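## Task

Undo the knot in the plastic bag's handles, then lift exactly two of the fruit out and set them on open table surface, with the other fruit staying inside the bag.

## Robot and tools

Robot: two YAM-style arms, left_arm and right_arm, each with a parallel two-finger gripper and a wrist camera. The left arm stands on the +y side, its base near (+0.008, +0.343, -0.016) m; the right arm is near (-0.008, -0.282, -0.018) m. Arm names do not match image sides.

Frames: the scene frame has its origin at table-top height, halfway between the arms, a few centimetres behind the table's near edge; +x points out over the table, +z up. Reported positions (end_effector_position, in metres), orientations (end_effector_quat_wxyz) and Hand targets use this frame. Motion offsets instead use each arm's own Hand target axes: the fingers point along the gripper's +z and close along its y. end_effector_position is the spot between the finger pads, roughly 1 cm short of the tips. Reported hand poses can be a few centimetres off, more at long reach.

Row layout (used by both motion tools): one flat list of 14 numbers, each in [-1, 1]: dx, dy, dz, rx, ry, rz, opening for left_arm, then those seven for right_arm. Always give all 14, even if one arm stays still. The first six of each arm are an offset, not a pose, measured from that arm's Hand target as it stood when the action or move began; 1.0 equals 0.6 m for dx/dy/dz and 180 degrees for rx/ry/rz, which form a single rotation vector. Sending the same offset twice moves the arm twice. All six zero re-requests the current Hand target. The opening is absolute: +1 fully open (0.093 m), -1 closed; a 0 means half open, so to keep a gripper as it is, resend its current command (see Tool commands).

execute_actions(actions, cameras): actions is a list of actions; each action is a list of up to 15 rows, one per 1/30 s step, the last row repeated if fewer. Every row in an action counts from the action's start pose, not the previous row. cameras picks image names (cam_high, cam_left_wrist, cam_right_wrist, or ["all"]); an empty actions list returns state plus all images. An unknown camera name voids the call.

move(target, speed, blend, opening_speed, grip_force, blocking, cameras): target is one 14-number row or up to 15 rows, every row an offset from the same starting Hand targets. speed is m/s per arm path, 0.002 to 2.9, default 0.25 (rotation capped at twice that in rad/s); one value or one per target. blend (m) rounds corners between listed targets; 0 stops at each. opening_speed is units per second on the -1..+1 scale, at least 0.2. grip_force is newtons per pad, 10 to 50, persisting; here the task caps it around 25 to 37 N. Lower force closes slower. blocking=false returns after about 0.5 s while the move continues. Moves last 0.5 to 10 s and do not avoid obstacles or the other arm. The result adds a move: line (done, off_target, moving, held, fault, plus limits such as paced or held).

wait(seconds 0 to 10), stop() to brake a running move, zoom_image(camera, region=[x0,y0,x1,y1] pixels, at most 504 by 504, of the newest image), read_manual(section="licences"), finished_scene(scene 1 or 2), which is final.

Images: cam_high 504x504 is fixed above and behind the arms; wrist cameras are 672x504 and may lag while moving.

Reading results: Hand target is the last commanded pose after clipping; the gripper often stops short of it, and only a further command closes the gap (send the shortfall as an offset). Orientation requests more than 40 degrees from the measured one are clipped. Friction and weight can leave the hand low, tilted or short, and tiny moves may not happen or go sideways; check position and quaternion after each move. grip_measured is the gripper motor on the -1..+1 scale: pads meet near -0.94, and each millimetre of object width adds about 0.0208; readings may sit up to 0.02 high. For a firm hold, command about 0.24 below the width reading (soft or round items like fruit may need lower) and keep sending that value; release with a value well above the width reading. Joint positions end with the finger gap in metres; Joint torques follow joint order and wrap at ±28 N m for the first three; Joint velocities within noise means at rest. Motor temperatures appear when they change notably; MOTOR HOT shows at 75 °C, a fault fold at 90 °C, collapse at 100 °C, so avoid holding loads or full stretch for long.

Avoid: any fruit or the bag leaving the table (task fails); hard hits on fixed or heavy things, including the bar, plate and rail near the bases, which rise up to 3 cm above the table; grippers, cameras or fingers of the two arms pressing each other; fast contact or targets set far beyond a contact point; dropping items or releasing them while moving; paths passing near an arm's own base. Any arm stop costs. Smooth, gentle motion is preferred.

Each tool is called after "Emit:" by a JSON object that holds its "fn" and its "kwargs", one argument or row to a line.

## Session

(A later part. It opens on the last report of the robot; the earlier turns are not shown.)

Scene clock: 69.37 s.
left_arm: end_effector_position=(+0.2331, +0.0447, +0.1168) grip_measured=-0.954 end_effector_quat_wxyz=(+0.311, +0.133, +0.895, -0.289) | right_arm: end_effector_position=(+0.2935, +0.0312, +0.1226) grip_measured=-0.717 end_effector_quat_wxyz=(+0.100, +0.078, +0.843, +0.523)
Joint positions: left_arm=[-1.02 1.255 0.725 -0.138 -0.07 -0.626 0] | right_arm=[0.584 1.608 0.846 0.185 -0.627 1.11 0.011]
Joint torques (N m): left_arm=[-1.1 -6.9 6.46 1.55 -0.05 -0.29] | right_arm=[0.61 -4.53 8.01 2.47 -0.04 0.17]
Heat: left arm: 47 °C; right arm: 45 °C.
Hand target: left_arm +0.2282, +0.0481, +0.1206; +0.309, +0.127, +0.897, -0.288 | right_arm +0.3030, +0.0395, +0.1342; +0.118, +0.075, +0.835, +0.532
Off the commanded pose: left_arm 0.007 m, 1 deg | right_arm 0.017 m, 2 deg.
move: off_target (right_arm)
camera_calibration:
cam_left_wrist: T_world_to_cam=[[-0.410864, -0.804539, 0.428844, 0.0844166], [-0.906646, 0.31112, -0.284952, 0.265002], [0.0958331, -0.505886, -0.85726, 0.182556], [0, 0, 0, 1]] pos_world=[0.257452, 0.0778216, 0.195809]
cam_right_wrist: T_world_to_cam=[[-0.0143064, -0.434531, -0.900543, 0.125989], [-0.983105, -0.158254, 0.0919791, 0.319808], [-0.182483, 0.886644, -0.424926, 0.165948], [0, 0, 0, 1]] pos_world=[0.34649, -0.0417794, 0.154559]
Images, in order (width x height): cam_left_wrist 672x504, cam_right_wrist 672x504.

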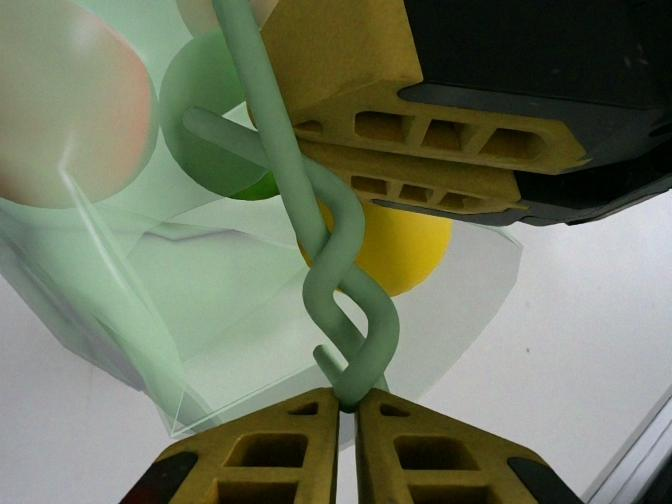

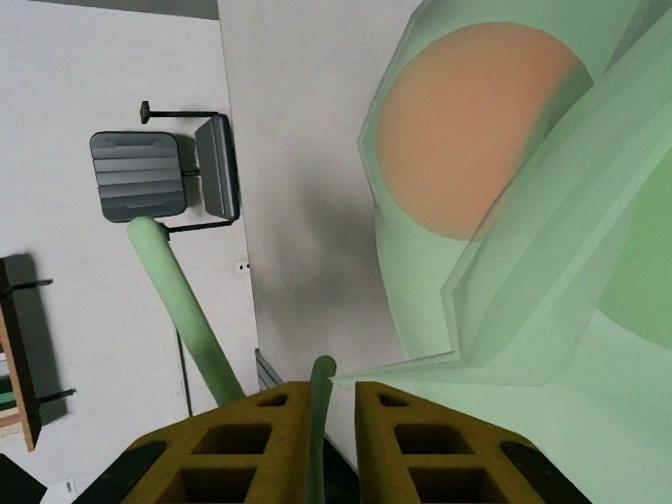

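Emit:
{"fn": "move", "kwargs": {
  "target": [
    [0,0,0,0,0,0,-1,0,0.003,0.015,0,0,0,-0.72],
    [0,0,0,0,0,0,-1,0,0.003,0.015,0,0,0,-1]
  ],
  "cameras": ["cam_left_wrist","cam_right_wrist"],
  "speed": 0.06
}}

Scene clock: 71.30 s.
left_arm: end_effector_position=(+0.2331, +0.0447, +0.1168) grip_measured=-0.954 end_effector_quat_wxyz=(+0.311, +0.133, +0.895, -0.289) | right_arm: end_effector_position=(+0.2957, +0.0397, +0.1205) grip_measured=-0.975 end_effector_quat_wxyz=(+0.100, +0.077, +0.843, +0.522)
Joint positions: left_arm=[-1.02 1.255 0.725 -0.138 -0.07 -0.626 0] | right_arm=[0.603 1.637 0.866 0.2 -0.613 1.121 0]
Joint torques (N m): left_arm=[-1.14 -6.89 6.46 1.54 -0.03 -0.28] | right_arm=[0.5 -4.72 8.13 2.47 -0.02 0.22]
Heat: left arm: 47 °C; right arm: 46 °C.
Hand target: left_arm +0.2282, +0.0481, +0.1206; +0.309, +0.127, +0.897, -0.288 | right_arm +0.3054, +0.0481, +0.1322; +0.117, +0.075, +0.835, +0.532
Off the commanded pose: left_arm 0.007 m, 1 deg | right_arm 0.017 m, 3 deg.
move: off_target (right_arm); target 2's new opening was sent with right_arm's hand 0.017 m and 3 deg from that target
camera_calibration:
cam_left_wrist: T_world_to_cam=[[-0.410864, -0.804539, 0.428844, 0.0844166], [-0.906646, 0.31112, -0.284952, 0.265002], [0.0958331, -0.505886, -0.85726, 0.182556], [0, 0, 0, 1]] pos_world=[0.257452, 0.0778216, 0.195809]
cam_right_wrist: T_world_to_cam=[[-0.0137268, -0.435431, -0.900117, 0.127616], [-0.982928, -0.159309, 0.0920553, 0.323533], [-0.18348, 0.886014, -0.425811, 0.158226], [0, 0, 0, 1]] pos_world=[0.348792, -0.0330805, 0.15246]
Images, in order (width x height): cam_left_wrist 672x504, cam_right_wrist 672x504.

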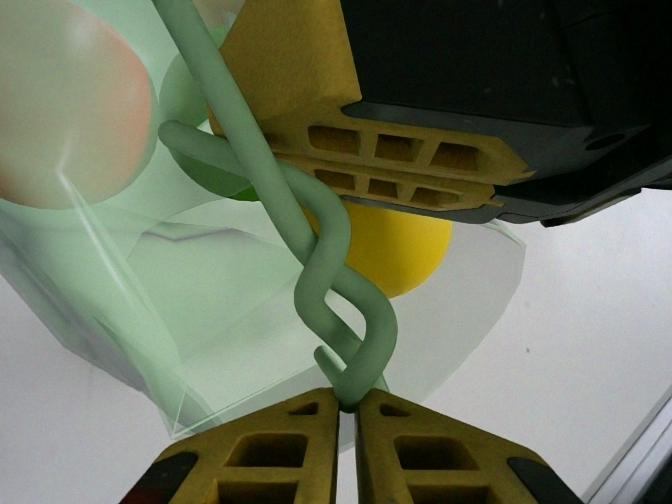

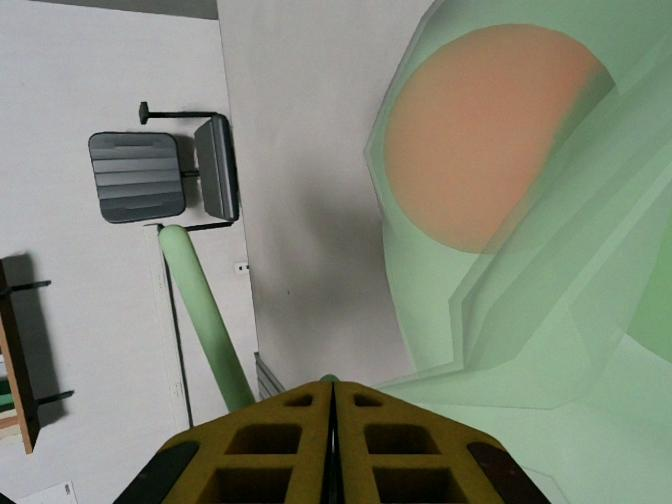

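Emit:
{"fn": "move", "kwargs": {
  "target": [0,0,0,0,0,0,-1,-0.082,-0.022,0.015,0,0,0,-1],
  "cameras": ["cam_left_wrist","cam_right_wrist","cam_high"],
  "speed": 0.05
}}

Scene clock: 73.07 s.
left_arm: end_effector_position=(+0.2331, +0.0447, +0.1168) grip_measured=-0.954 end_effector_quat_wxyz=(+0.311, +0.133, +0.895, -0.289) | right_arm: end_effector_position=(+0.3514, +0.0323, +0.1149) grip_measured=-0.975 end_effector_quat_wxyz=(+0.117, +0.089, +0.839, +0.524)
Joint positions: left_arm=[-1.02 1.255 0.725 -0.138 -0.07 -0.626 0] | right_arm=[0.511 1.789 1.012 0.2 -0.657 1.08 0]
Joint torques (N m): left_arm=[-1.17 -6.86 6.52 1.54 -0.04 -0.29] | right_arm=[-0.18 -5.81 8.06 2.13 -0.45 -0.03]
Heat: left arm: 47 °C; right arm: 46 °C.
Hand target: left_arm +0.2282, +0.0481, +0.1206; +0.309, +0.127, +0.897, -0.288 | right_arm +0.3552, +0.0381, +0.1223; +0.117, +0.075, +0.835, +0.532
Off the commanded pose: left_arm 0.007 m, 1 deg | right_arm 0.010 m, 2 deg.
move: done
camera_calibration:
cam_left_wrist: T_world_to_cam=[[-0.410864, -0.804539, 0.428844, 0.0844166], [-0.906646, 0.31112, -0.284952, 0.265002], [0.0958331, -0.505886, -0.85726, 0.182556], [0, 0, 0, 1]] pos_world=[0.257452, 0.0778216, 0.195809]
cam_right_wrist: T_world_to_cam=[[-0.0141486, -0.428952, -0.903217, 0.120462], [-0.989537, -0.12371, 0.0742523, 0.380839], [-0.143587, 0.894816, -0.422713, 0.158096], [0, 0, 0, 1]] pos_world=[0.401259, -0.042681, 0.147355]

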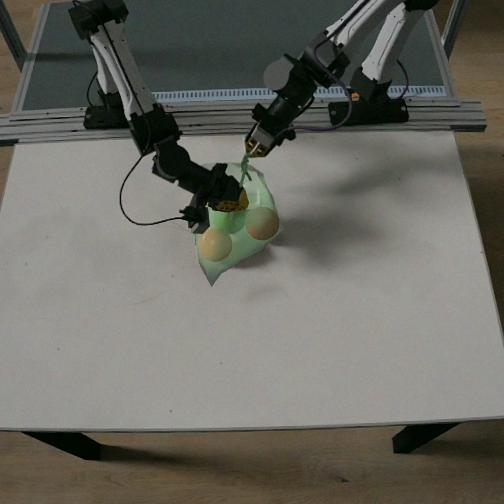

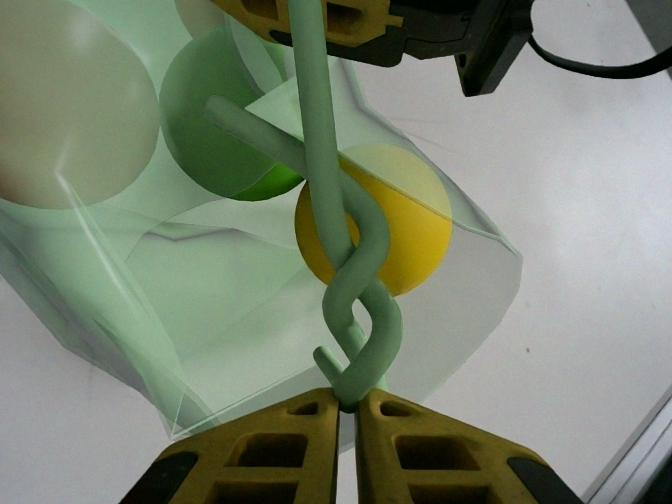

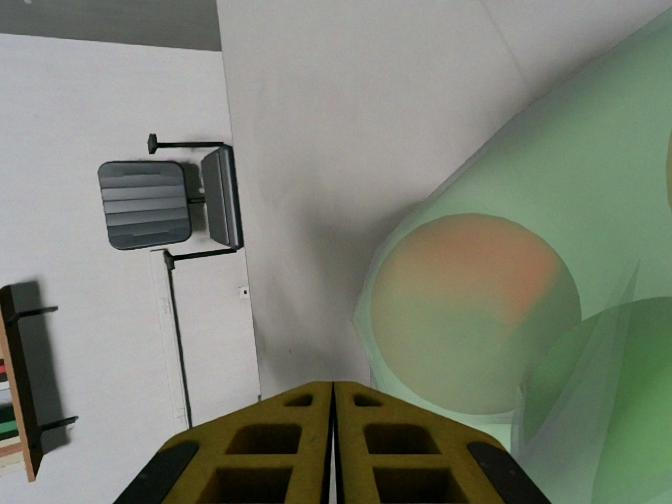

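Emit:
{"fn": "move", "kwargs": {
  "target": [
    [0,0,0,0,0,0,-1,0,0,-0.117,0,0,0,-0.72],
    [0,0,0,0,0,0,-1,0.081,0.0187,-0.097,0,0,0,-0.6]
  ],
  "cameras": ["cam_left_wrist","cam_right_wrist"],
  "speed": 0.1
}}

Scene clock: 77.10 s.
left_arm: end_effector_position=(+0.2331, +0.0447, +0.1168) grip_measured=-0.954 end_effector_quat_wxyz=(+0.311, +0.133, +0.895, -0.289) | right_arm: end_effector_position=(+0.2915, +0.0031, +0.1369) grip_measured=-0.602 end_effector_quat_wxyz=(+0.096, +0.079, +0.843, +0.523)
Joint positions: left_arm=[-1.02 1.255 0.725 -0.138 -0.07 -0.626 0] | right_arm=[0.506 1.522 0.837 0.071 -0.697 1.058 0.016]
Joint torques (N m): left_arm=[-1.2 -6.86 6.58 1.55 -0.04 -0.28] | right_arm=[0.38 -7.73 5.29 2.38 -0.07 0.2]
Heat: left arm: 47 °C; right arm: 46 °C.
Hand target: left_arm +0.2282, +0.0481, +0.1206; +0.309, +0.127, +0.897, -0.288 | right_arm +0.2925, +0.0042, +0.1504; +0.117, +0.075, +0.835, +0.532
Off the commanded pose: left_arm 0.007 m, 1 deg | right_arm 0.014 m, 3 deg.
move: off_target (right_arm); target 2's new opening was sent with right_arm's hand 0.014 m and 3 deg from that target
camera_calibration:
cam_left_wrist: T_world_to_cam=[[-0.410864, -0.804539, 0.428844, 0.0844166], [-0.906646, 0.31112, -0.284952, 0.265002], [0.0958331, -0.505886, -0.85726, 0.182556], [0, 0, 0, 1]] pos_world=[0.257452, 0.0778216, 0.195809]
cam_right_wrist: T_world_to_cam=[[-0.0199915, -0.433477, -0.900943, 0.128371], [-0.981941, -0.161048, 0.0992751, 0.310819], [-0.188129, 0.886657, -0.422429, 0.197799], [0, 0, 0, 1]] pos_world=[0.344983, -0.0696769, 0.168355]
Images, in order (width x height): cam_left_wrist 672x504, cam_right_wrist 672x504.

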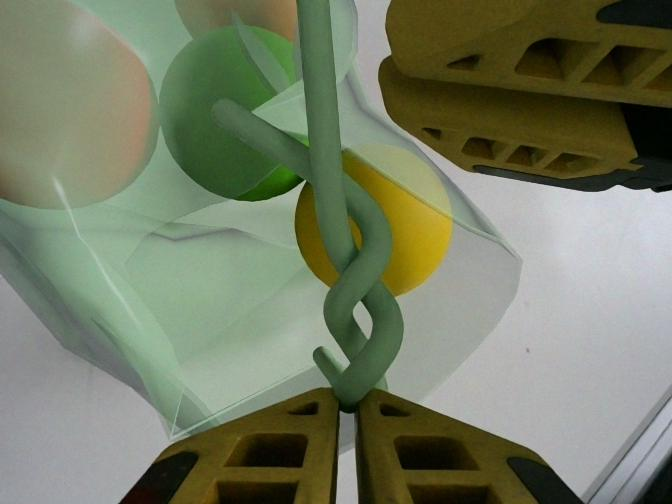

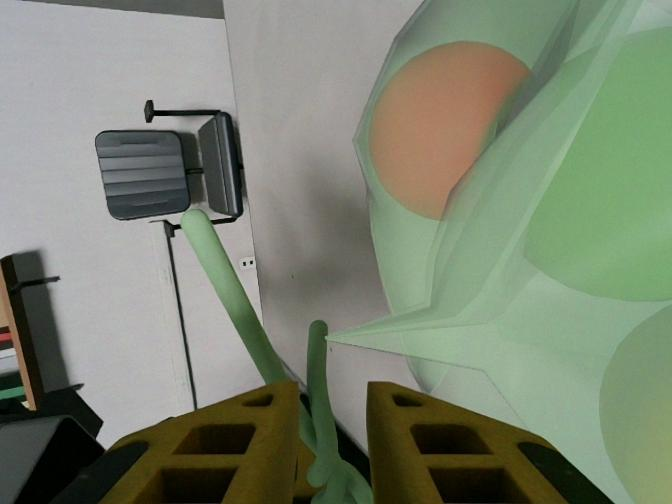

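Emit:
{"fn": "move", "kwargs": {
  "target": [0,0,0,0,0,0,-1,-0.013,0.0065,0.075,0,0,0,-0.68],
  "cameras": ["cam_left_wrist","cam_right_wrist"],
  "speed": 0.08
}}

Scene clock: 79.20 s.
left_arm: end_effector_position=(+0.2331, +0.0447, +0.1168) grip_measured=-0.954 end_effector_quat_wxyz=(+0.311, +0.133, +0.895, -0.289) | right_arm: end_effector_position=(+0.3026, +0.0349, +0.1252) grip_measured=-0.677 end_effector_quat_wxyz=(+0.100, +0.078, +0.843, +0.523)
Joint positions: left_arm=[-1.02 1.255 0.725 -0.138 -0.07 -0.626 0] | right_arm=[0.578 1.639 0.891 0.169 -0.633 1.106 0.013]
Joint torques (N m): left_arm=[-1.14 -6.9 6.37 1.58 -0.06 -0.29] | right_arm=[0.51 -4.78 8.35 2.48 -0.05 0.16]
Heat: left arm: 47 °C; right arm: 46 °C.
Hand target: left_arm +0.2282, +0.0481, +0.1206; +0.309, +0.127, +0.897, -0.288 | right_arm +0.3123, +0.0432, +0.1366; +0.117, +0.075, +0.835, +0.532
Off the commanded pose: left_arm 0.007 m, 1 deg | right_arm 0.017 m, 2 deg.
move: off_target (right_arm)
camera_calibration:
cam_left_wrist: T_world_to_cam=[[-0.410864, -0.804539, 0.428844, 0.0844166], [-0.906646, 0.31112, -0.284952, 0.265002], [0.0958331, -0.505886, -0.85726, 0.182556], [0, 0, 0, 1]] pos_world=[0.257452, 0.0778216, 0.195809]
cam_right_wrist: T_world_to_cam=[[-0.0140597, -0.434209, -0.900702, 0.130019], [-0.983035, -0.15875, 0.0918749, 0.329173], [-0.18288, 0.886713, -0.424611, 0.165545], [0, 0, 0, 1]] pos_world=[0.355691, -0.0380787, 0.157158]
Images, in order (width x height): cam_left_wrist 672x504, cam_right_wrist 672x504.

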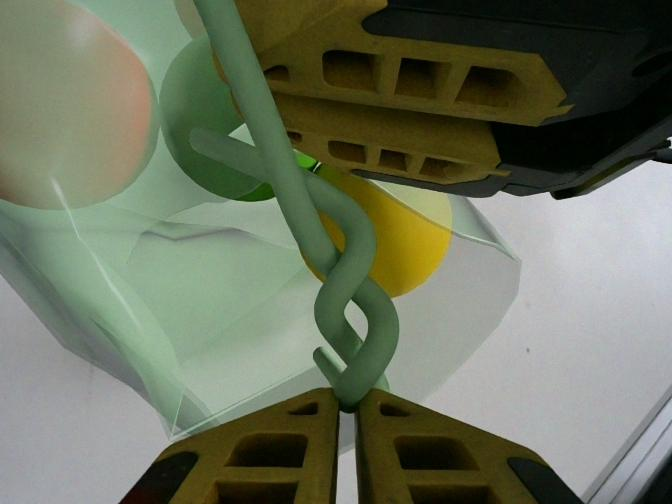

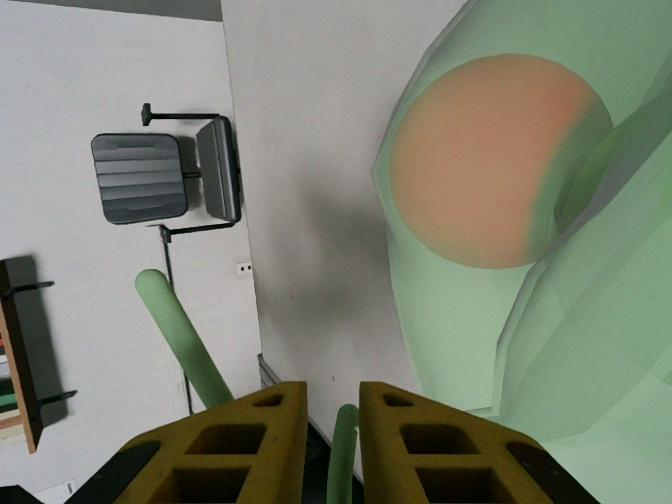

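Emit:
{"fn": "move", "kwargs": {
  "target": [
    [0,0,0,0,0,0,-1,0.024,0,0.022,0,0,0,-0.68],
    [0,0,0,0,0,0,-1,0.024,0,0.022,0,0,0,-1]
  ],
  "cameras": ["cam_left_wrist","cam_right_wrist"],
  "speed": 0.06
}}

Scene clock: 81.67 s.
left_arm: end_effector_position=(+0.2331, +0.0447, +0.1168) grip_measured=-0.954 end_effector_quat_wxyz=(+0.311, +0.133, +0.895, -0.289) | right_arm: end_effector_position=(+0.2965, +0.0527, +0.1254) grip_measured=-0.975 end_effector_quat_wxyz=(+0.107, +0.074, +0.840, +0.527)
Joint positions: left_arm=[-1.02 1.255 0.725 -0.138 -0.07 -0.626 0] | right_arm=[0.635 1.655 0.891 0.223 -0.584 1.139 0]
Joint torques (N m): left_arm=[-1.1 -6.97 6.54 1.54 -0.05 -0.28] | right_arm=[0.49 -4.86 6.68 2.52 -0.01 0.17]
Heat: left arm: 47 °C; right arm: 46 °C.
Hand target: left_arm +0.2283, +0.0480, +0.1207; +0.309, +0.127, +0.897, -0.288 | right_arm +0.3022, +0.0583, +0.1296; +0.117, +0.075, +0.835, +0.532
Off the commanded pose: left_arm 0.007 m, 1 deg | right_arm 0.009 m, 2 deg.
move: done
camera_calibration:
cam_left_wrist: T_world_to_cam=[[-0.410864, -0.804539, 0.428844, 0.0844166], [-0.906646, 0.31112, -0.284952, 0.265002], [0.0958331, -0.505886, -0.85726, 0.182556], [0, 0, 0, 1]] pos_world=[0.257452, 0.0778216, 0.195809]
cam_right_wrist: T_world_to_cam=[[0.00119354, -0.427216, -0.904149, 0.133379], [-0.984275, -0.16021, 0.0744008, 0.328618], [-0.176639, 0.889842, -0.420689, 0.146202], [0, 0, 0, 1]] pos_world=[0.349116, -0.0204673, 0.157651]
Images, in order (width x height): cam_left_wrist 672x504, cam_right_wrist 672x504.

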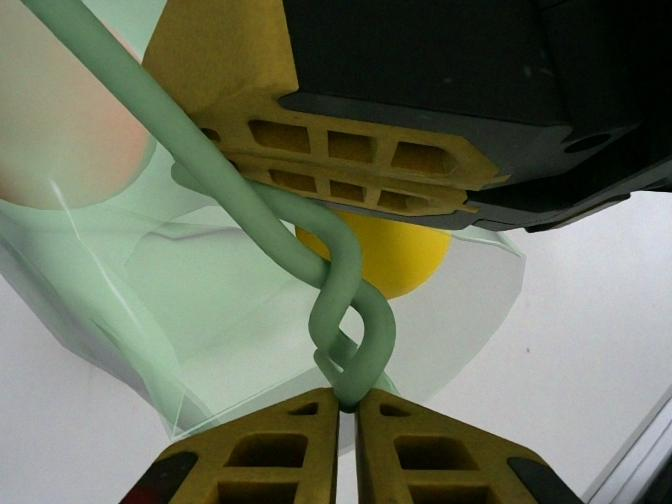

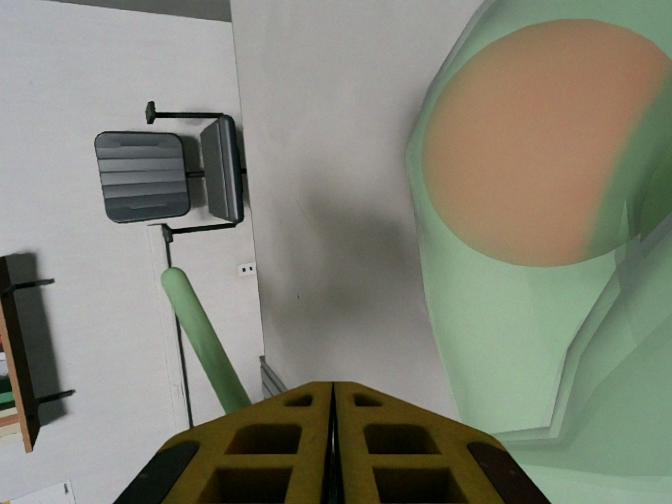

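Emit:
{"fn": "zoom_image", "kwargs": {
  "camera": "cam_left_wrist",
  "region": [130, 60, 480, 320]
}}

Emit:
{"fn": "zoom_image", "kwargs": {
  "camera": "cam_high",
  "region": [180, 130, 310, 260]
}}

Emit:
{"fn": "zoom_image", "kwargs": {
  "camera": "cam_right_wrist",
  "region": [250, 360, 420, 504]
}}

Scaled by 1.440 from the camera's 672x504 image, which has a finer 960x720 frame.

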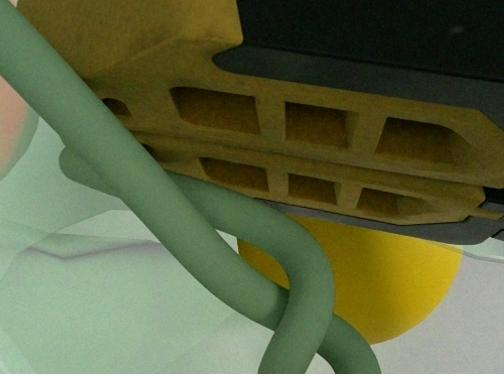

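This scene's latest camera images include none from cam_high. They are from: cam_left_wrist, cam_right_wrist. cam_high's image comes with the result of a call that names it in "cameras".

Scaled by 2.965 from the camera's 672x504 image, which has a finer 960x720 frame.

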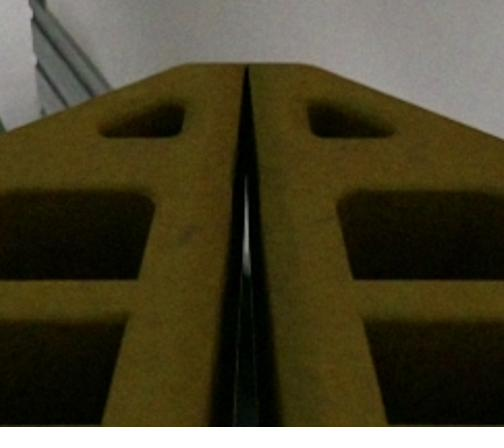

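Emit:
{"fn": "move", "kwargs": {
  "target": [
    [0,0,0,0,0,0,-1,0,0,-0.01,0,0,0,-0.8],
    [0,0,0,0,0,0,-1,0,0,-0.2,0,0,0,-0.6]
  ],
  "speed": 0.12
}}

Emit:
{"fn": "move", "kwargs": {
  "target": [-0.072,-0.038,-0.02,0,0,0,-1,0,0,0,0,0,0,-0.6],
  "cameras": ["cam_left_wrist","cam_right_wrist","cam_high"],
  "speed": 0.06
}}

Scene clock: 86.03 s.
left_arm: end_effector_position=(+0.2331, +0.0447, +0.1168) grip_measured=-0.954 end_effector_quat_wxyz=(+0.311, +0.133, +0.895, -0.289) | right_arm: end_effector_position=(+0.2761, -0.0454, +0.1739) grip_measured=-0.602 end_effector_quat_wxyz=(+0.125, +0.082, +0.835, +0.529)
Joint positions: left_arm=[-1.02 1.255 0.725 -0.138 -0.07 -0.626 0] | right_arm=[0.385 1.301 0.796 -0.109 -0.764 0.984 0.016]
Joint torques (N m): left_arm=[-1.24 -6.9 6.52 1.57 -0.06 -0.31] | right_arm=[-0.61 -5.35 6.28 1.63 -0.53 -0.02]
Heat: left arm: 47 °C; right arm: 46 °C.
Hand target: left_arm +0.2283, +0.0480, +0.1207; +0.309, +0.127, +0.897, -0.288 | right_arm +0.2690, -0.0463, +0.1782; +0.117, +0.075, +0.835, +0.532
Off the commanded pose: left_arm 0.007 m, 1 deg | right_arm 0.008 m, 1 deg.
move: done

Scene clock: 87.67 s.
left_arm: end_effector_position=(+0.2457, +0.0366, +0.1558) grip_measured=-0.954 end_effector_quat_wxyz=(+0.311, +0.128, +0.898, -0.285) | right_arm: end_effector_position=(+0.2761, -0.0454, +0.1739) grip_measured=-0.602 end_effector_quat_wxyz=(+0.125, +0.082, +0.835, +0.529)
Joint positions: left_arm=[-1.008 1.278 0.906 -0.304 -0.07 -0.626 0] | right_arm=[0.385 1.301 0.796 -0.109 -0.764 0.984 0.016]
Joint torques (N m): left_arm=[-0.05 -4.31 9.78 1.57 0.12 -0.1] | right_arm=[-0.57 -5.26 6.34 1.66 -0.51 -0.06]
Heat: left arm: 47 °C; right arm: 46 °C.
Hand target: left_arm +0.2467, +0.0348, +0.1654; +0.309, +0.127, +0.897, -0.288 | right_arm +0.2690, -0.0463, +0.1782; +0.117, +0.075, +0.835, +0.532
Off the commanded pose: left_arm 0.010 m, 0 deg | right_arm 0.008 m, 1 deg.
move: done
camera_calibration:
cam_left_wrist: T_world_to_cam=[[-0.399385, -0.812165, 0.425299, 0.0643722], [-0.911482, 0.30195, -0.279332, 0.290679], [0.0984448, -0.499213, -0.860869, 0.210359], [0, 0, 0, 1]] pos_world=[0.269949, 0.0695244, 0.23491]
cam_right_wrist: T_world_to_cam=[[0.00792181, -0.41966, -0.907647, 0.134518], [-0.990496, -0.127936, 0.0505076, 0.29655], [-0.137317, 0.89862, -0.416685, 0.239096], [0, 0, 0, 1]] pos_world=[0.325497, -0.120465, 0.206745]

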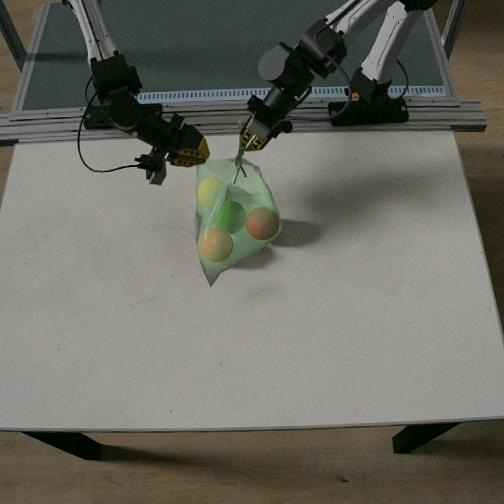

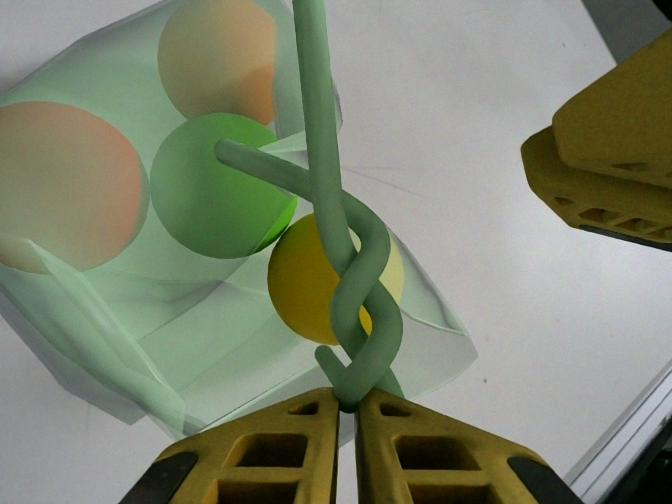

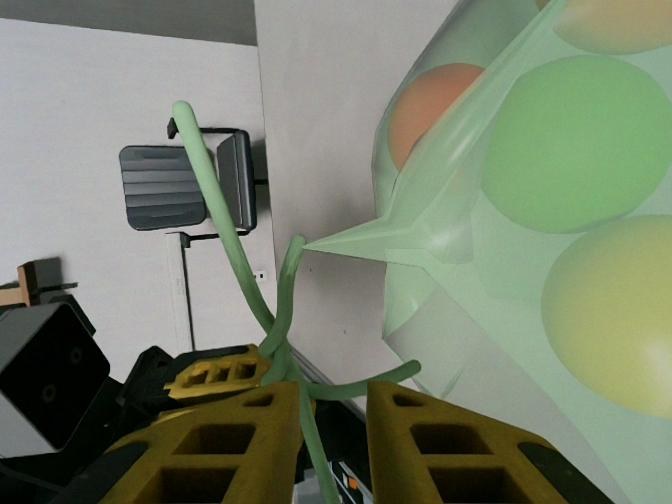

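Emit:
{"fn": "move", "kwargs": {
  "target": [0,0,0,0,0,0,-1,0.0145,0.0307,0.085,0,0,0,-0.58],
  "cameras": ["cam_left_wrist","cam_right_wrist"],
  "speed": 0.08
}}

Scene clock: 89.73 s.
left_arm: end_effector_position=(+0.2457, +0.0366, +0.1558) grip_measured=-0.954 end_effector_quat_wxyz=(+0.311, +0.128, +0.898, -0.285) | right_arm: end_effector_position=(+0.2651, +0.0010, +0.1599) grip_measured=-0.582 end_effector_quat_wxyz=(+0.099, +0.078, +0.843, +0.523)
Joint positions: left_arm=[-1.008 1.278 0.906 -0.304 -0.07 -0.626 0] | right_arm=[0.548 1.385 0.811 -0.018 -0.66 1.087 0.017]
Joint torques (N m): left_arm=[-0.01 -4.42 9.77 1.55 0.13 -0.11] | right_arm=[0.62 -3.3 8.53 2.47 -0.04 0.22]
Heat: left arm: 47 °C; right arm: 46 °C.
Hand target: left_arm +0.2467, +0.0347, +0.1655; +0.309, +0.127, +0.897, -0.288 | right_arm +0.2748, +0.0081, +0.1733; +0.118, +0.075, +0.835, +0.532
Off the commanded pose: left_arm 0.010 m, 0 deg | right_arm 0.018 m, 3 deg.
move: off_target (right_arm)
camera_calibration:
cam_left_wrist: T_world_to_cam=[[-0.399385, -0.812165, 0.425299, 0.0643722], [-0.911482, 0.30195, -0.279332, 0.290679], [0.0984448, -0.499213, -0.860869, 0.210359], [0, 0, 0, 1]] pos_world=[0.269949, 0.0695244, 0.23491]
cam_right_wrist: T_world_to_cam=[[-0.0162164, -0.433591, -0.900964, 0.146671], [-0.982707, -0.159323, 0.0943621, 0.283247], [-0.184458, 0.886913, -0.423509, 0.203628], [0, 0, 0, 1]] pos_world=[0.318288, -0.0718776, 0.191656]
Images, in order (width x height): cam_left_wrist 672x504, cam_right_wrist 672x504.

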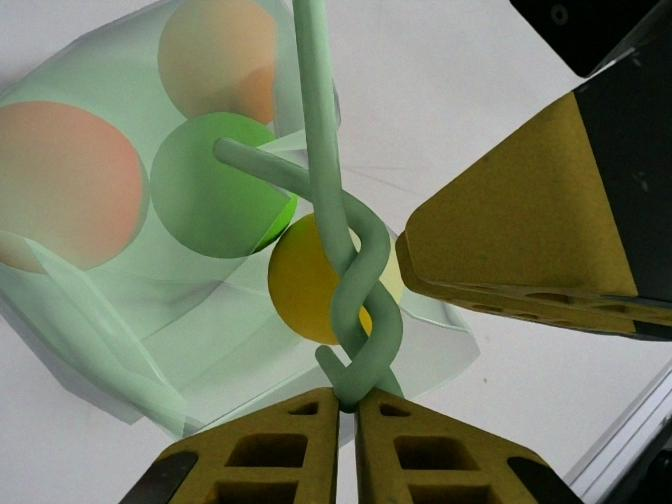

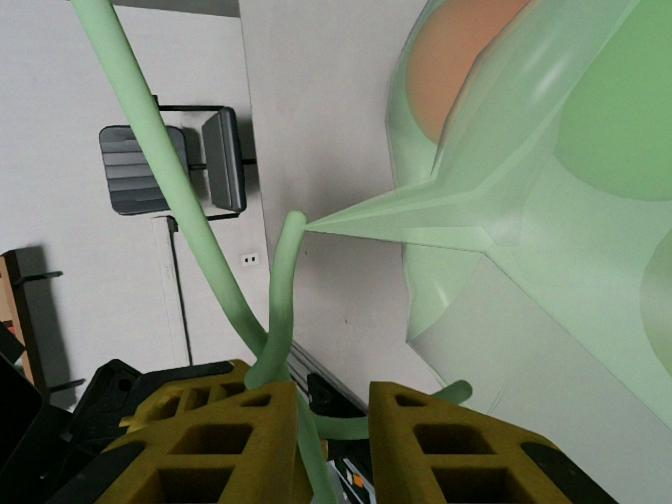

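Emit:
{"fn": "move", "kwargs": {
  "target": [
    [0,0,0,0,0,0,-1,-0.0165,0.022,0.015,0,0,0,-0.58],
    [0,0,0,0,0,0,-1,-0.0165,0.022,0.096,0,0,0,-0.58]
  ],
  "cameras": ["cam_left_wrist","cam_right_wrist"],
  "speed": 0.08,
  "blend": [0.005,0]
}}

Scene clock: 92.07 s.
left_arm: end_effector_position=(+0.2457, +0.0366, +0.1557) grip_measured=-0.954 end_effector_quat_wxyz=(+0.311, +0.128, +0.898, -0.285) | right_arm: end_effector_position=(+0.2910, +0.0528, +0.1500) grip_measured=-0.582 end_effector_quat_wxyz=(+0.100, +0.077, +0.844, +0.521)
Joint positions: left_arm=[-1.008 1.278 0.906 -0.304 -0.07 -0.626 0] | right_arm=[0.646 1.596 0.952 0.085 -0.575 1.146 0.017]
Joint torques (N m): left_arm=[0.03 -4.4 9.7 1.54 0.12 -0.11] | right_arm=[0.64 -4.77 8.54 2.51 -0.01 0.17]
Heat: left arm: 48 °C; right arm: 46 °C.
Hand target: left_arm +0.2468, +0.0347, +0.1655; +0.309, +0.127, +0.897, -0.288 | right_arm +0.3002, +0.0614, +0.1630; +0.118, +0.075, +0.835, +0.532
Off the commanded pose: left_arm 0.010 m, 0 deg | right_arm 0.018 m, 3 deg.
move: off_target (right_arm)
camera_calibration:
cam_left_wrist: T_world_to_cam=[[-0.399329, -0.812242, 0.425205, 0.0643871], [-0.911528, 0.302045, -0.279079, 0.290505], [0.0982483, -0.499031, -0.860997, 0.210354], [0, 0, 0, 1]] pos_world=[0.269848, 0.069525, 0.23481]
cam_right_wrist: T_world_to_cam=[[-0.0136776, -0.438081, -0.898832, 0.159867], [-0.982964, -0.158886, 0.0923973, 0.318205], [-0.18329, 0.884783, -0.428444, 0.158884], [0, 0, 0, 1]] pos_world=[0.344092, -0.0199848, 0.182365]
Images, in order (width x height): cam_left_wrist 672x504, cam_right_wrist 672x504.

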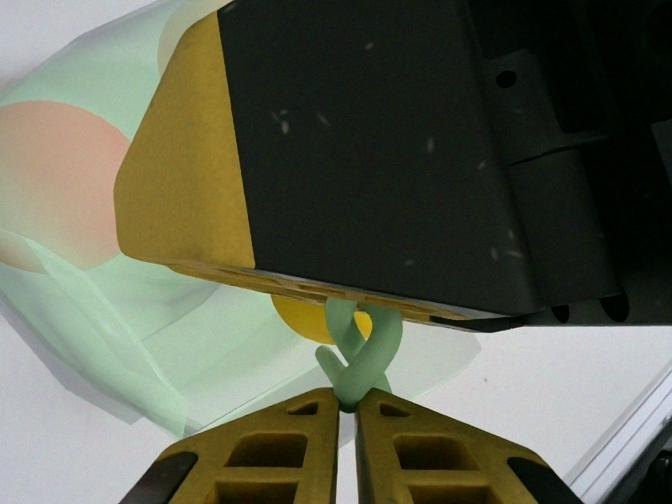

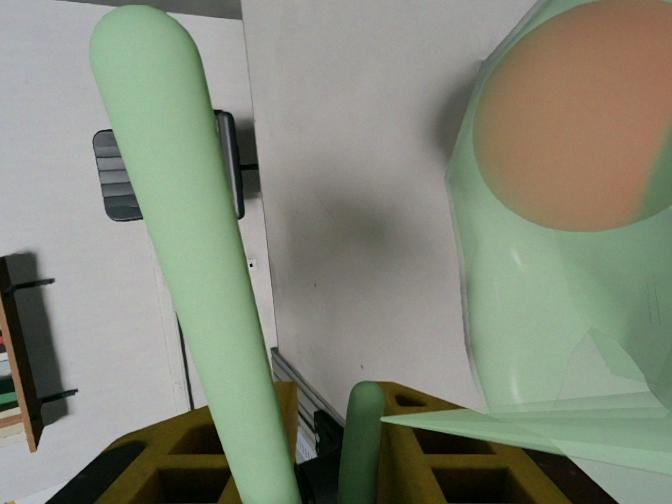

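Emit:
{"fn": "move", "kwargs": {
  "target": [0,0,0,0,0,0,-1,0,0,0,0,0,0,-1],
  "cameras": ["cam_left_wrist","cam_right_wrist"]
}}

Scene clock: 92.97 s.
left_arm: end_effector_position=(+0.2457, +0.0366, +0.1557) grip_measured=-0.954 end_effector_quat_wxyz=(+0.311, +0.128, +0.898, -0.285) | right_arm: end_effector_position=(+0.2911, +0.0528, +0.1500) grip_measured=-0.917 end_effector_quat_wxyz=(+0.101, +0.078, +0.844, +0.521)
Joint positions: left_arm=[-1.008 1.278 0.906 -0.304 -0.07 -0.626 0] | right_arm=[0.646 1.596 0.952 0.085 -0.574 1.146 0.001]
Joint torques (N m): left_arm=[-0.06 -4.31 9.78 1.55 0.12 -0.08] | right_arm=[0.55 -4.64 8.7 2.53 -0.02 0.2]
Heat: left arm: 48 °C; right arm: 46 °C.
Hand target: left_arm +0.2468, +0.0347, +0.1655; +0.309, +0.127, +0.897, -0.288 | right_arm +0.3002, +0.0614, +0.1630; +0.117, +0.075, +0.835, +0.532
Off the commanded pose: left_arm 0.010 m, 0 deg | right_arm 0.018 m, 3 deg.
move: off_target (right_arm)
camera_calibration:
cam_left_wrist: T_world_to_cam=[[-0.399329, -0.812242, 0.425205, 0.0643871], [-0.911528, 0.302045, -0.279079, 0.290505], [0.0982483, -0.499031, -0.860997, 0.210354], [0, 0, 0, 1]] pos_world=[0.269848, 0.069525, 0.23481]
cam_right_wrist: T_world_to_cam=[[-0.0137378, -0.43841, -0.89867, 0.159809], [-0.983095, -0.158188, 0.0921994, 0.318381], [-0.18258, 0.884745, -0.428825, 0.158816], [0, 0, 0, 1]] pos_world=[0.344191, -0.0200855, 0.182366]
Images, in order (width x height): cam_left_wrist 672x504, cam_right_wrist 672x504.

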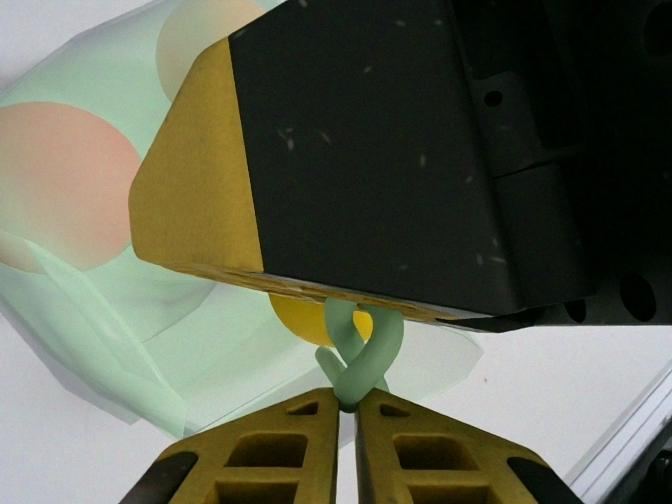

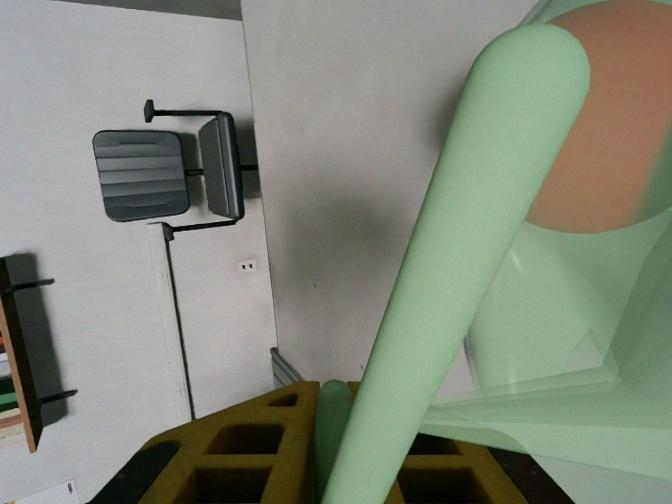

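Emit:
{"fn": "move", "kwargs": {
  "target": [0,0,0,0,0,0,-1,-0.08,0,0.0,0,0,0,-1],
  "cameras": ["cam_left_wrist","cam_right_wrist","cam_high"],
  "speed": 0.05
}}

Scene clock: 94.67 s.
left_arm: end_effector_position=(+0.2566, +0.0389, +0.1656) grip_measured=-0.954 end_effector_quat_wxyz=(+0.329, +0.114, +0.893, -0.283) | right_arm: end_effector_position=(+0.3168, +0.0581, +0.1566) grip_measured=-0.917 end_effector_quat_wxyz=(+0.079, +0.061, +0.840, +0.533)
Joint positions: left_arm=[-0.992 1.278 0.924 -0.294 -0.094 -0.626 0] | right_arm=[0.591 1.7 1.087 0.03 -0.681 1.106 0.001]
Joint torques (N m): left_arm=[-1.2 -4.56 8.31 1.47 0.34 -0.12] | right_arm=[-3.63 -5.34 9.66 2.15 0.11 -0.05]
Heat: left arm: 48 °C; right arm: 46 °C.
Hand target: left_arm +0.2467, +0.0348, +0.1655; +0.309, +0.127, +0.897, -0.288 | right_arm +0.3463, +0.0493, +0.1686; +0.117, +0.075, +0.835, +0.532
Off the commanded pose: left_arm 0.011 m, 3 deg | right_arm 0.033 m, 5 deg.
move: off_target (left_arm, right_arm)
camera_calibration:
cam_left_wrist: T_world_to_cam=[[-0.383258, -0.820237, 0.424646, 0.0627166], [-0.912924, 0.266567, -0.309051, 0.309253], [0.140299, -0.506115, -0.850978, 0.206753], [0, 0, 0, 1]] pos_world=[0.277354, 0.0736467, 0.244885]
cam_right_wrist: T_world_to_cam=[[-0.00679315, -0.41691, -0.908922, 0.166578], [-0.971572, -0.212353, 0.104665, 0.34136], [-0.236648, 0.883794, -0.403615, 0.17478], [0, 0, 0, 1]] pos_world=[0.374149, -0.012533, 0.186222]

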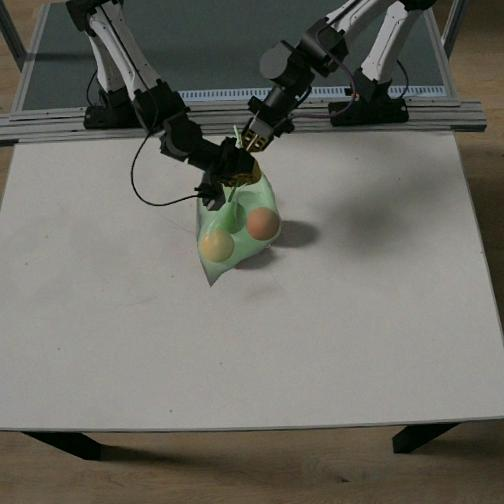

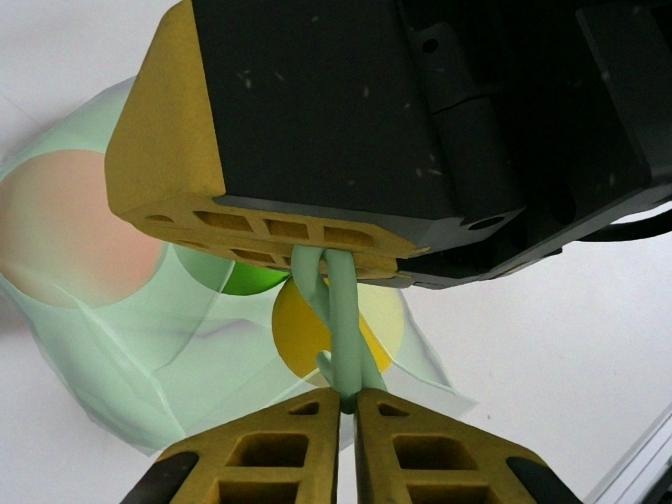

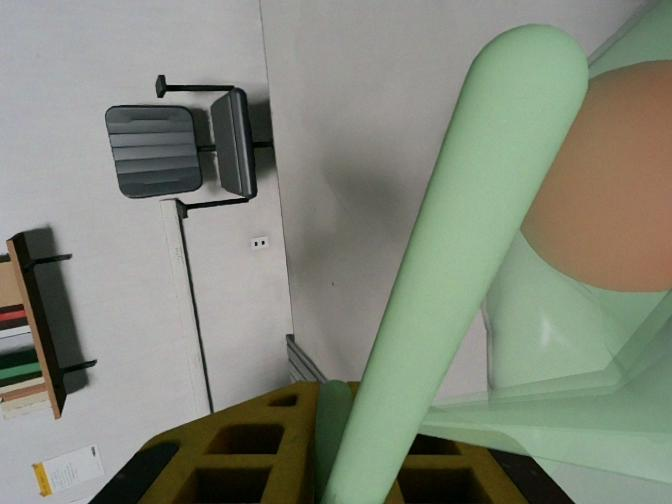

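Emit:
{"fn": "move", "kwargs": {
  "target": [
    [0,0,0,0,0,0,-1,0.08,0,0,0,0,0,-1],
    [0,0,0,0,0,0,-1,0.08,0,0,0,0,0,-0.58],
    [0,0,0,0,0,0,-1,0.08,0,-0.117,0,0,0,-0.58],
    [0,0,0,0,0,0,-1,0.08,-0.015,-0.09,0,0,0,-0.58]
  ],
  "cameras": ["cam_left_wrist","cam_right_wrist"],
  "speed": 0.1
}}

Scene clock: 99.93 s.
left_arm: end_effector_position=(+0.2507, +0.0383, +0.1598) grip_measured=-0.954 end_effector_quat_wxyz=(+0.315, +0.122, +0.898, -0.282) | right_arm: end_effector_position=(+0.2850, +0.0059, +0.1757) grip_measured=-0.582 end_effector_quat_wxyz=(+0.115, +0.082, +0.838, +0.526)
Joint positions: left_arm=[-0.997 1.281 0.923 -0.315 -0.075 -0.626 0] | right_arm=[0.537 1.428 0.895 -0.032 -0.648 1.089 0.017]
Joint torques (N m): left_arm=[-0.87 -4.81 8.36 1.67 0.19 -0.09] | right_arm=[0.43 -3.89 5.96 2.49 -0.26 0.13]
Heat: left arm: 48 °C; right arm: 46 °C.
Hand target: left_arm +0.2467, +0.0348, +0.1654; +0.309, +0.127, +0.897, -0.288 | right_arm +0.2853, +0.0105, +0.1768; +0.118, +0.075, +0.835, +0.532
Off the commanded pose: left_arm 0.008 m, 1 deg | right_arm 0.005 m, 1 deg.
move: done; target 2's new opening was sent with right_arm's hand 0.019 m and 3 deg from that target
camera_calibration:
cam_left_wrist: T_world_to_cam=[[-0.389031, -0.818246, 0.423236, 0.0640593], [-0.914695, 0.288489, -0.283033, 0.297679], [0.109492, -0.497241, -0.860676, 0.211303], [0, 0, 0, 1]] pos_world=[0.274071, 0.0716073, 0.239004]
cam_right_wrist: T_world_to_cam=[[-0.00367841, -0.425705, -0.904855, 0.160432], [-0.988049, -0.137892, 0.0688903, 0.307895], [-0.154099, 0.894294, -0.42011, 0.200409], [0, 0, 0, 1]] pos_world=[0.335688, -0.0684718, 0.20815]
Images, in order (width x height): cam_left_wrist 672x504, cam_right_wrist 672x504.

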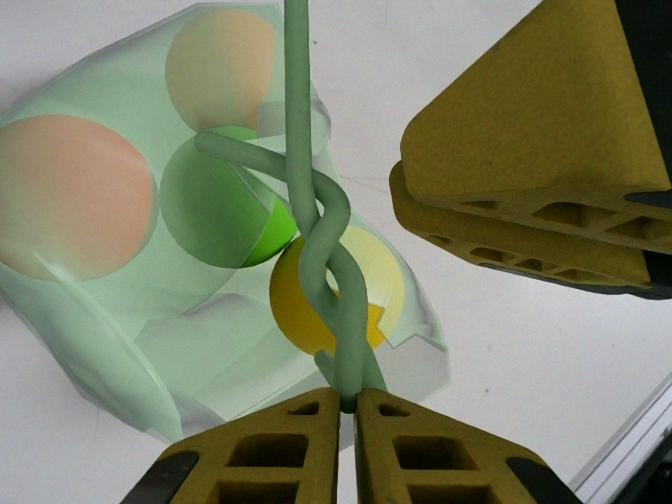

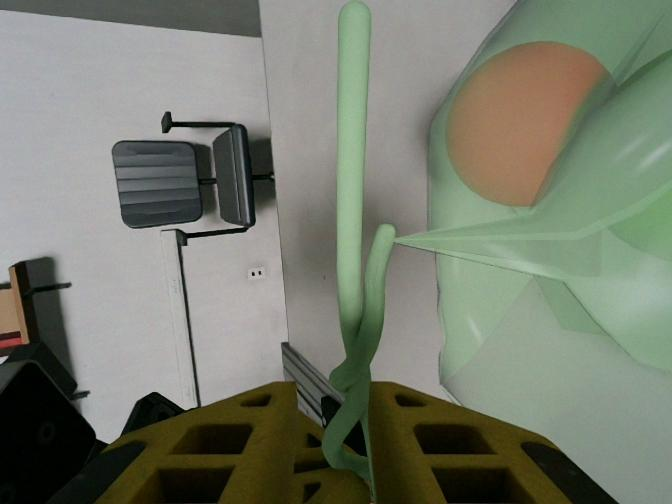

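Emit:
{"fn": "move", "kwargs": {
  "target": [
    [0,0,0,0,0,0,-1,-0.025,-0.0305,0.0,0,0,0,-0.64],
    [0,0,0,0,0,0,-1,-0.025,-0.0305,0.07,0,0,0,-0.64]
  ],
  "cameras": ["cam_left_wrist","cam_right_wrist"],
  "speed": 0.08
}}

Scene clock: 102.67 s.
left_arm: end_effector_position=(+0.2507, +0.0383, +0.1598) grip_measured=-0.954 end_effector_quat_wxyz=(+0.315, +0.122, +0.898, -0.282) | right_arm: end_effector_position=(+0.3014, +0.0279, +0.1329) grip_measured=-0.637 end_effector_quat_wxyz=(+0.100, +0.078, +0.843, +0.523)
Joint positions: left_arm=[-0.997 1.281 0.923 -0.315 -0.075 -0.626 0] | right_arm=[0.561 1.606 0.894 0.127 -0.648 1.095 0.015]
Joint torques (N m): left_arm=[-0.83 -4.79 8.23 1.64 0.18 -0.08] | right_arm=[0.61 -4.72 8.35 2.46 -0.06 0.24]
Heat: left arm: 48 °C; right arm: 47 °C.
Hand target: left_arm +0.2467, +0.0348, +0.1654; +0.309, +0.127, +0.897, -0.288 | right_arm +0.3112, +0.0356, +0.1449; +0.117, +0.075, +0.835, +0.532
Off the commanded pose: left_arm 0.008 m, 1 deg | right_arm 0.017 m, 3 deg.
move: off_target (right_arm)
camera_calibration:
cam_left_wrist: T_world_to_cam=[[-0.389031, -0.818246, 0.423236, 0.0640593], [-0.914695, 0.288489, -0.283033, 0.297679], [0.109492, -0.497241, -0.860676, 0.211303], [0, 0, 0, 1]] pos_world=[0.274071, 0.0716073, 0.239004]
cam_right_wrist: T_world_to_cam=[[-0.0147976, -0.434009, -0.900787, 0.134093], [-0.982875, -0.159176, 0.0928389, 0.325948], [-0.183677, 0.886735, -0.424221, 0.174978], [0, 0, 0, 1]] pos_world=[0.35449, -0.0450783, 0.164758]
Images, in order (width x height): cam_left_wrist 672x504, cam_right_wrist 672x504.

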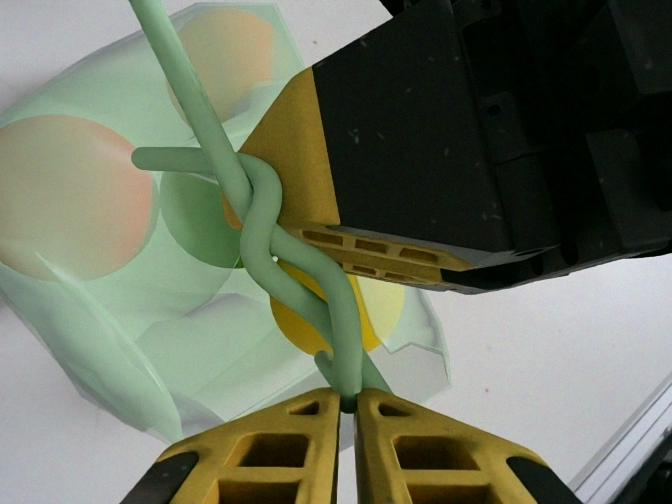

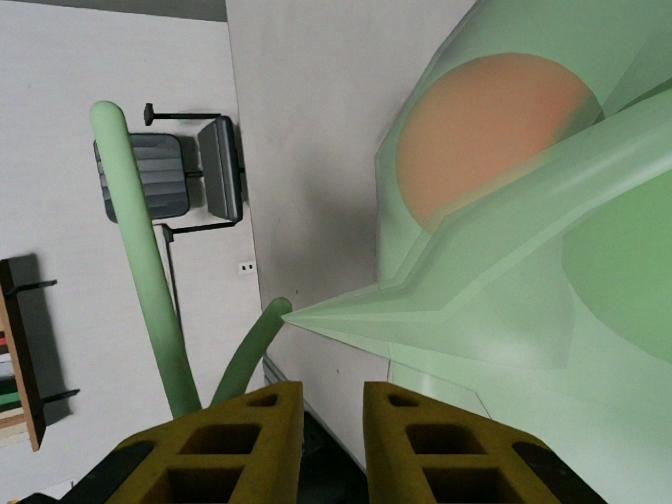

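Emit:
{"fn": "move", "kwargs": {
  "target": [
    [0,0,0,0,0,0,-1,0,0,-0.04,0,0,0,-0.6],
    [0,0,0,0,0,0,-1,0.015,0.04,-0.02,0,0,0,-0.6]
  ],
  "cameras": ["cam_left_wrist","cam_right_wrist"],
  "speed": 0.08
}}

Scene clock: 104.93 s.
left_arm: end_effector_position=(+0.2507, +0.0383, +0.1598) grip_measured=-0.954 end_effector_quat_wxyz=(+0.315, +0.122, +0.898, -0.282) | right_arm: end_effector_position=(+0.2980, +0.0360, +0.1515) grip_measured=-0.602 end_effector_quat_wxyz=(+0.107, +0.073, +0.839, +0.528)
Joint positions: left_arm=[-0.997 1.281 0.923 -0.315 -0.075 -0.626 0] | right_arm=[0.589 1.577 0.926 0.097 -0.625 1.112 0.016]
Joint torques (N m): left_arm=[-0.87 -4.79 8.35 1.66 0.16 -0.11] | right_arm=[0.49 -7.98 8.32 1.74 -0.04 0.22]
Heat: left arm: 48 °C; right arm: 47 °C.
Hand target: left_arm +0.2467, +0.0348, +0.1654; +0.309, +0.127, +0.897, -0.288 | right_arm +0.2993, +0.0376, +0.1705; +0.117, +0.075, +0.835, +0.532
Off the commanded pose: left_arm 0.008 m, 1 deg | right_arm 0.019 m, 1 deg.
move: off_target (right_arm)
camera_calibration:
cam_left_wrist: T_world_to_cam=[[-0.389031, -0.818246, 0.423236, 0.0640593], [-0.914695, 0.288489, -0.283033, 0.297679], [0.109492, -0.497241, -0.860676, 0.211303], [0, 0, 0, 1]] pos_world=[0.274071, 0.0716073, 0.239004]
cam_right_wrist: T_world_to_cam=[[0.00243453, -0.424054, -0.905633, 0.149571], [-0.984288, -0.160911, 0.0726993, 0.32577], [-0.176555, 0.891227, -0.417783, 0.171795], [0, 0, 0, 1]] pos_world=[0.350619, -0.0372621, 0.183546]
Images, in order (width x height): cam_left_wrist 672x504, cam_right_wrist 672x504.

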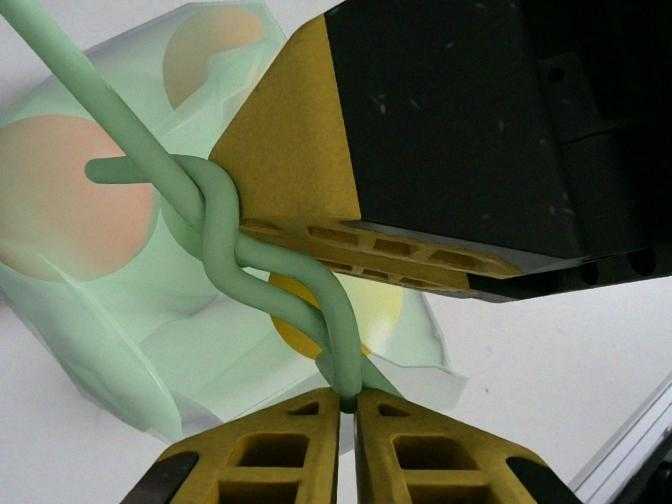

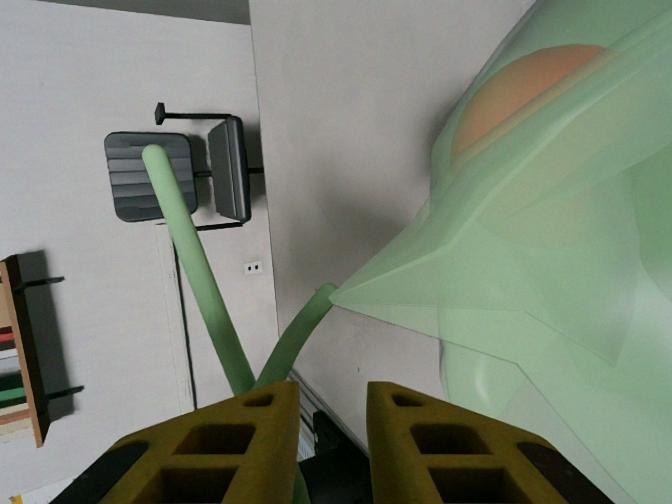

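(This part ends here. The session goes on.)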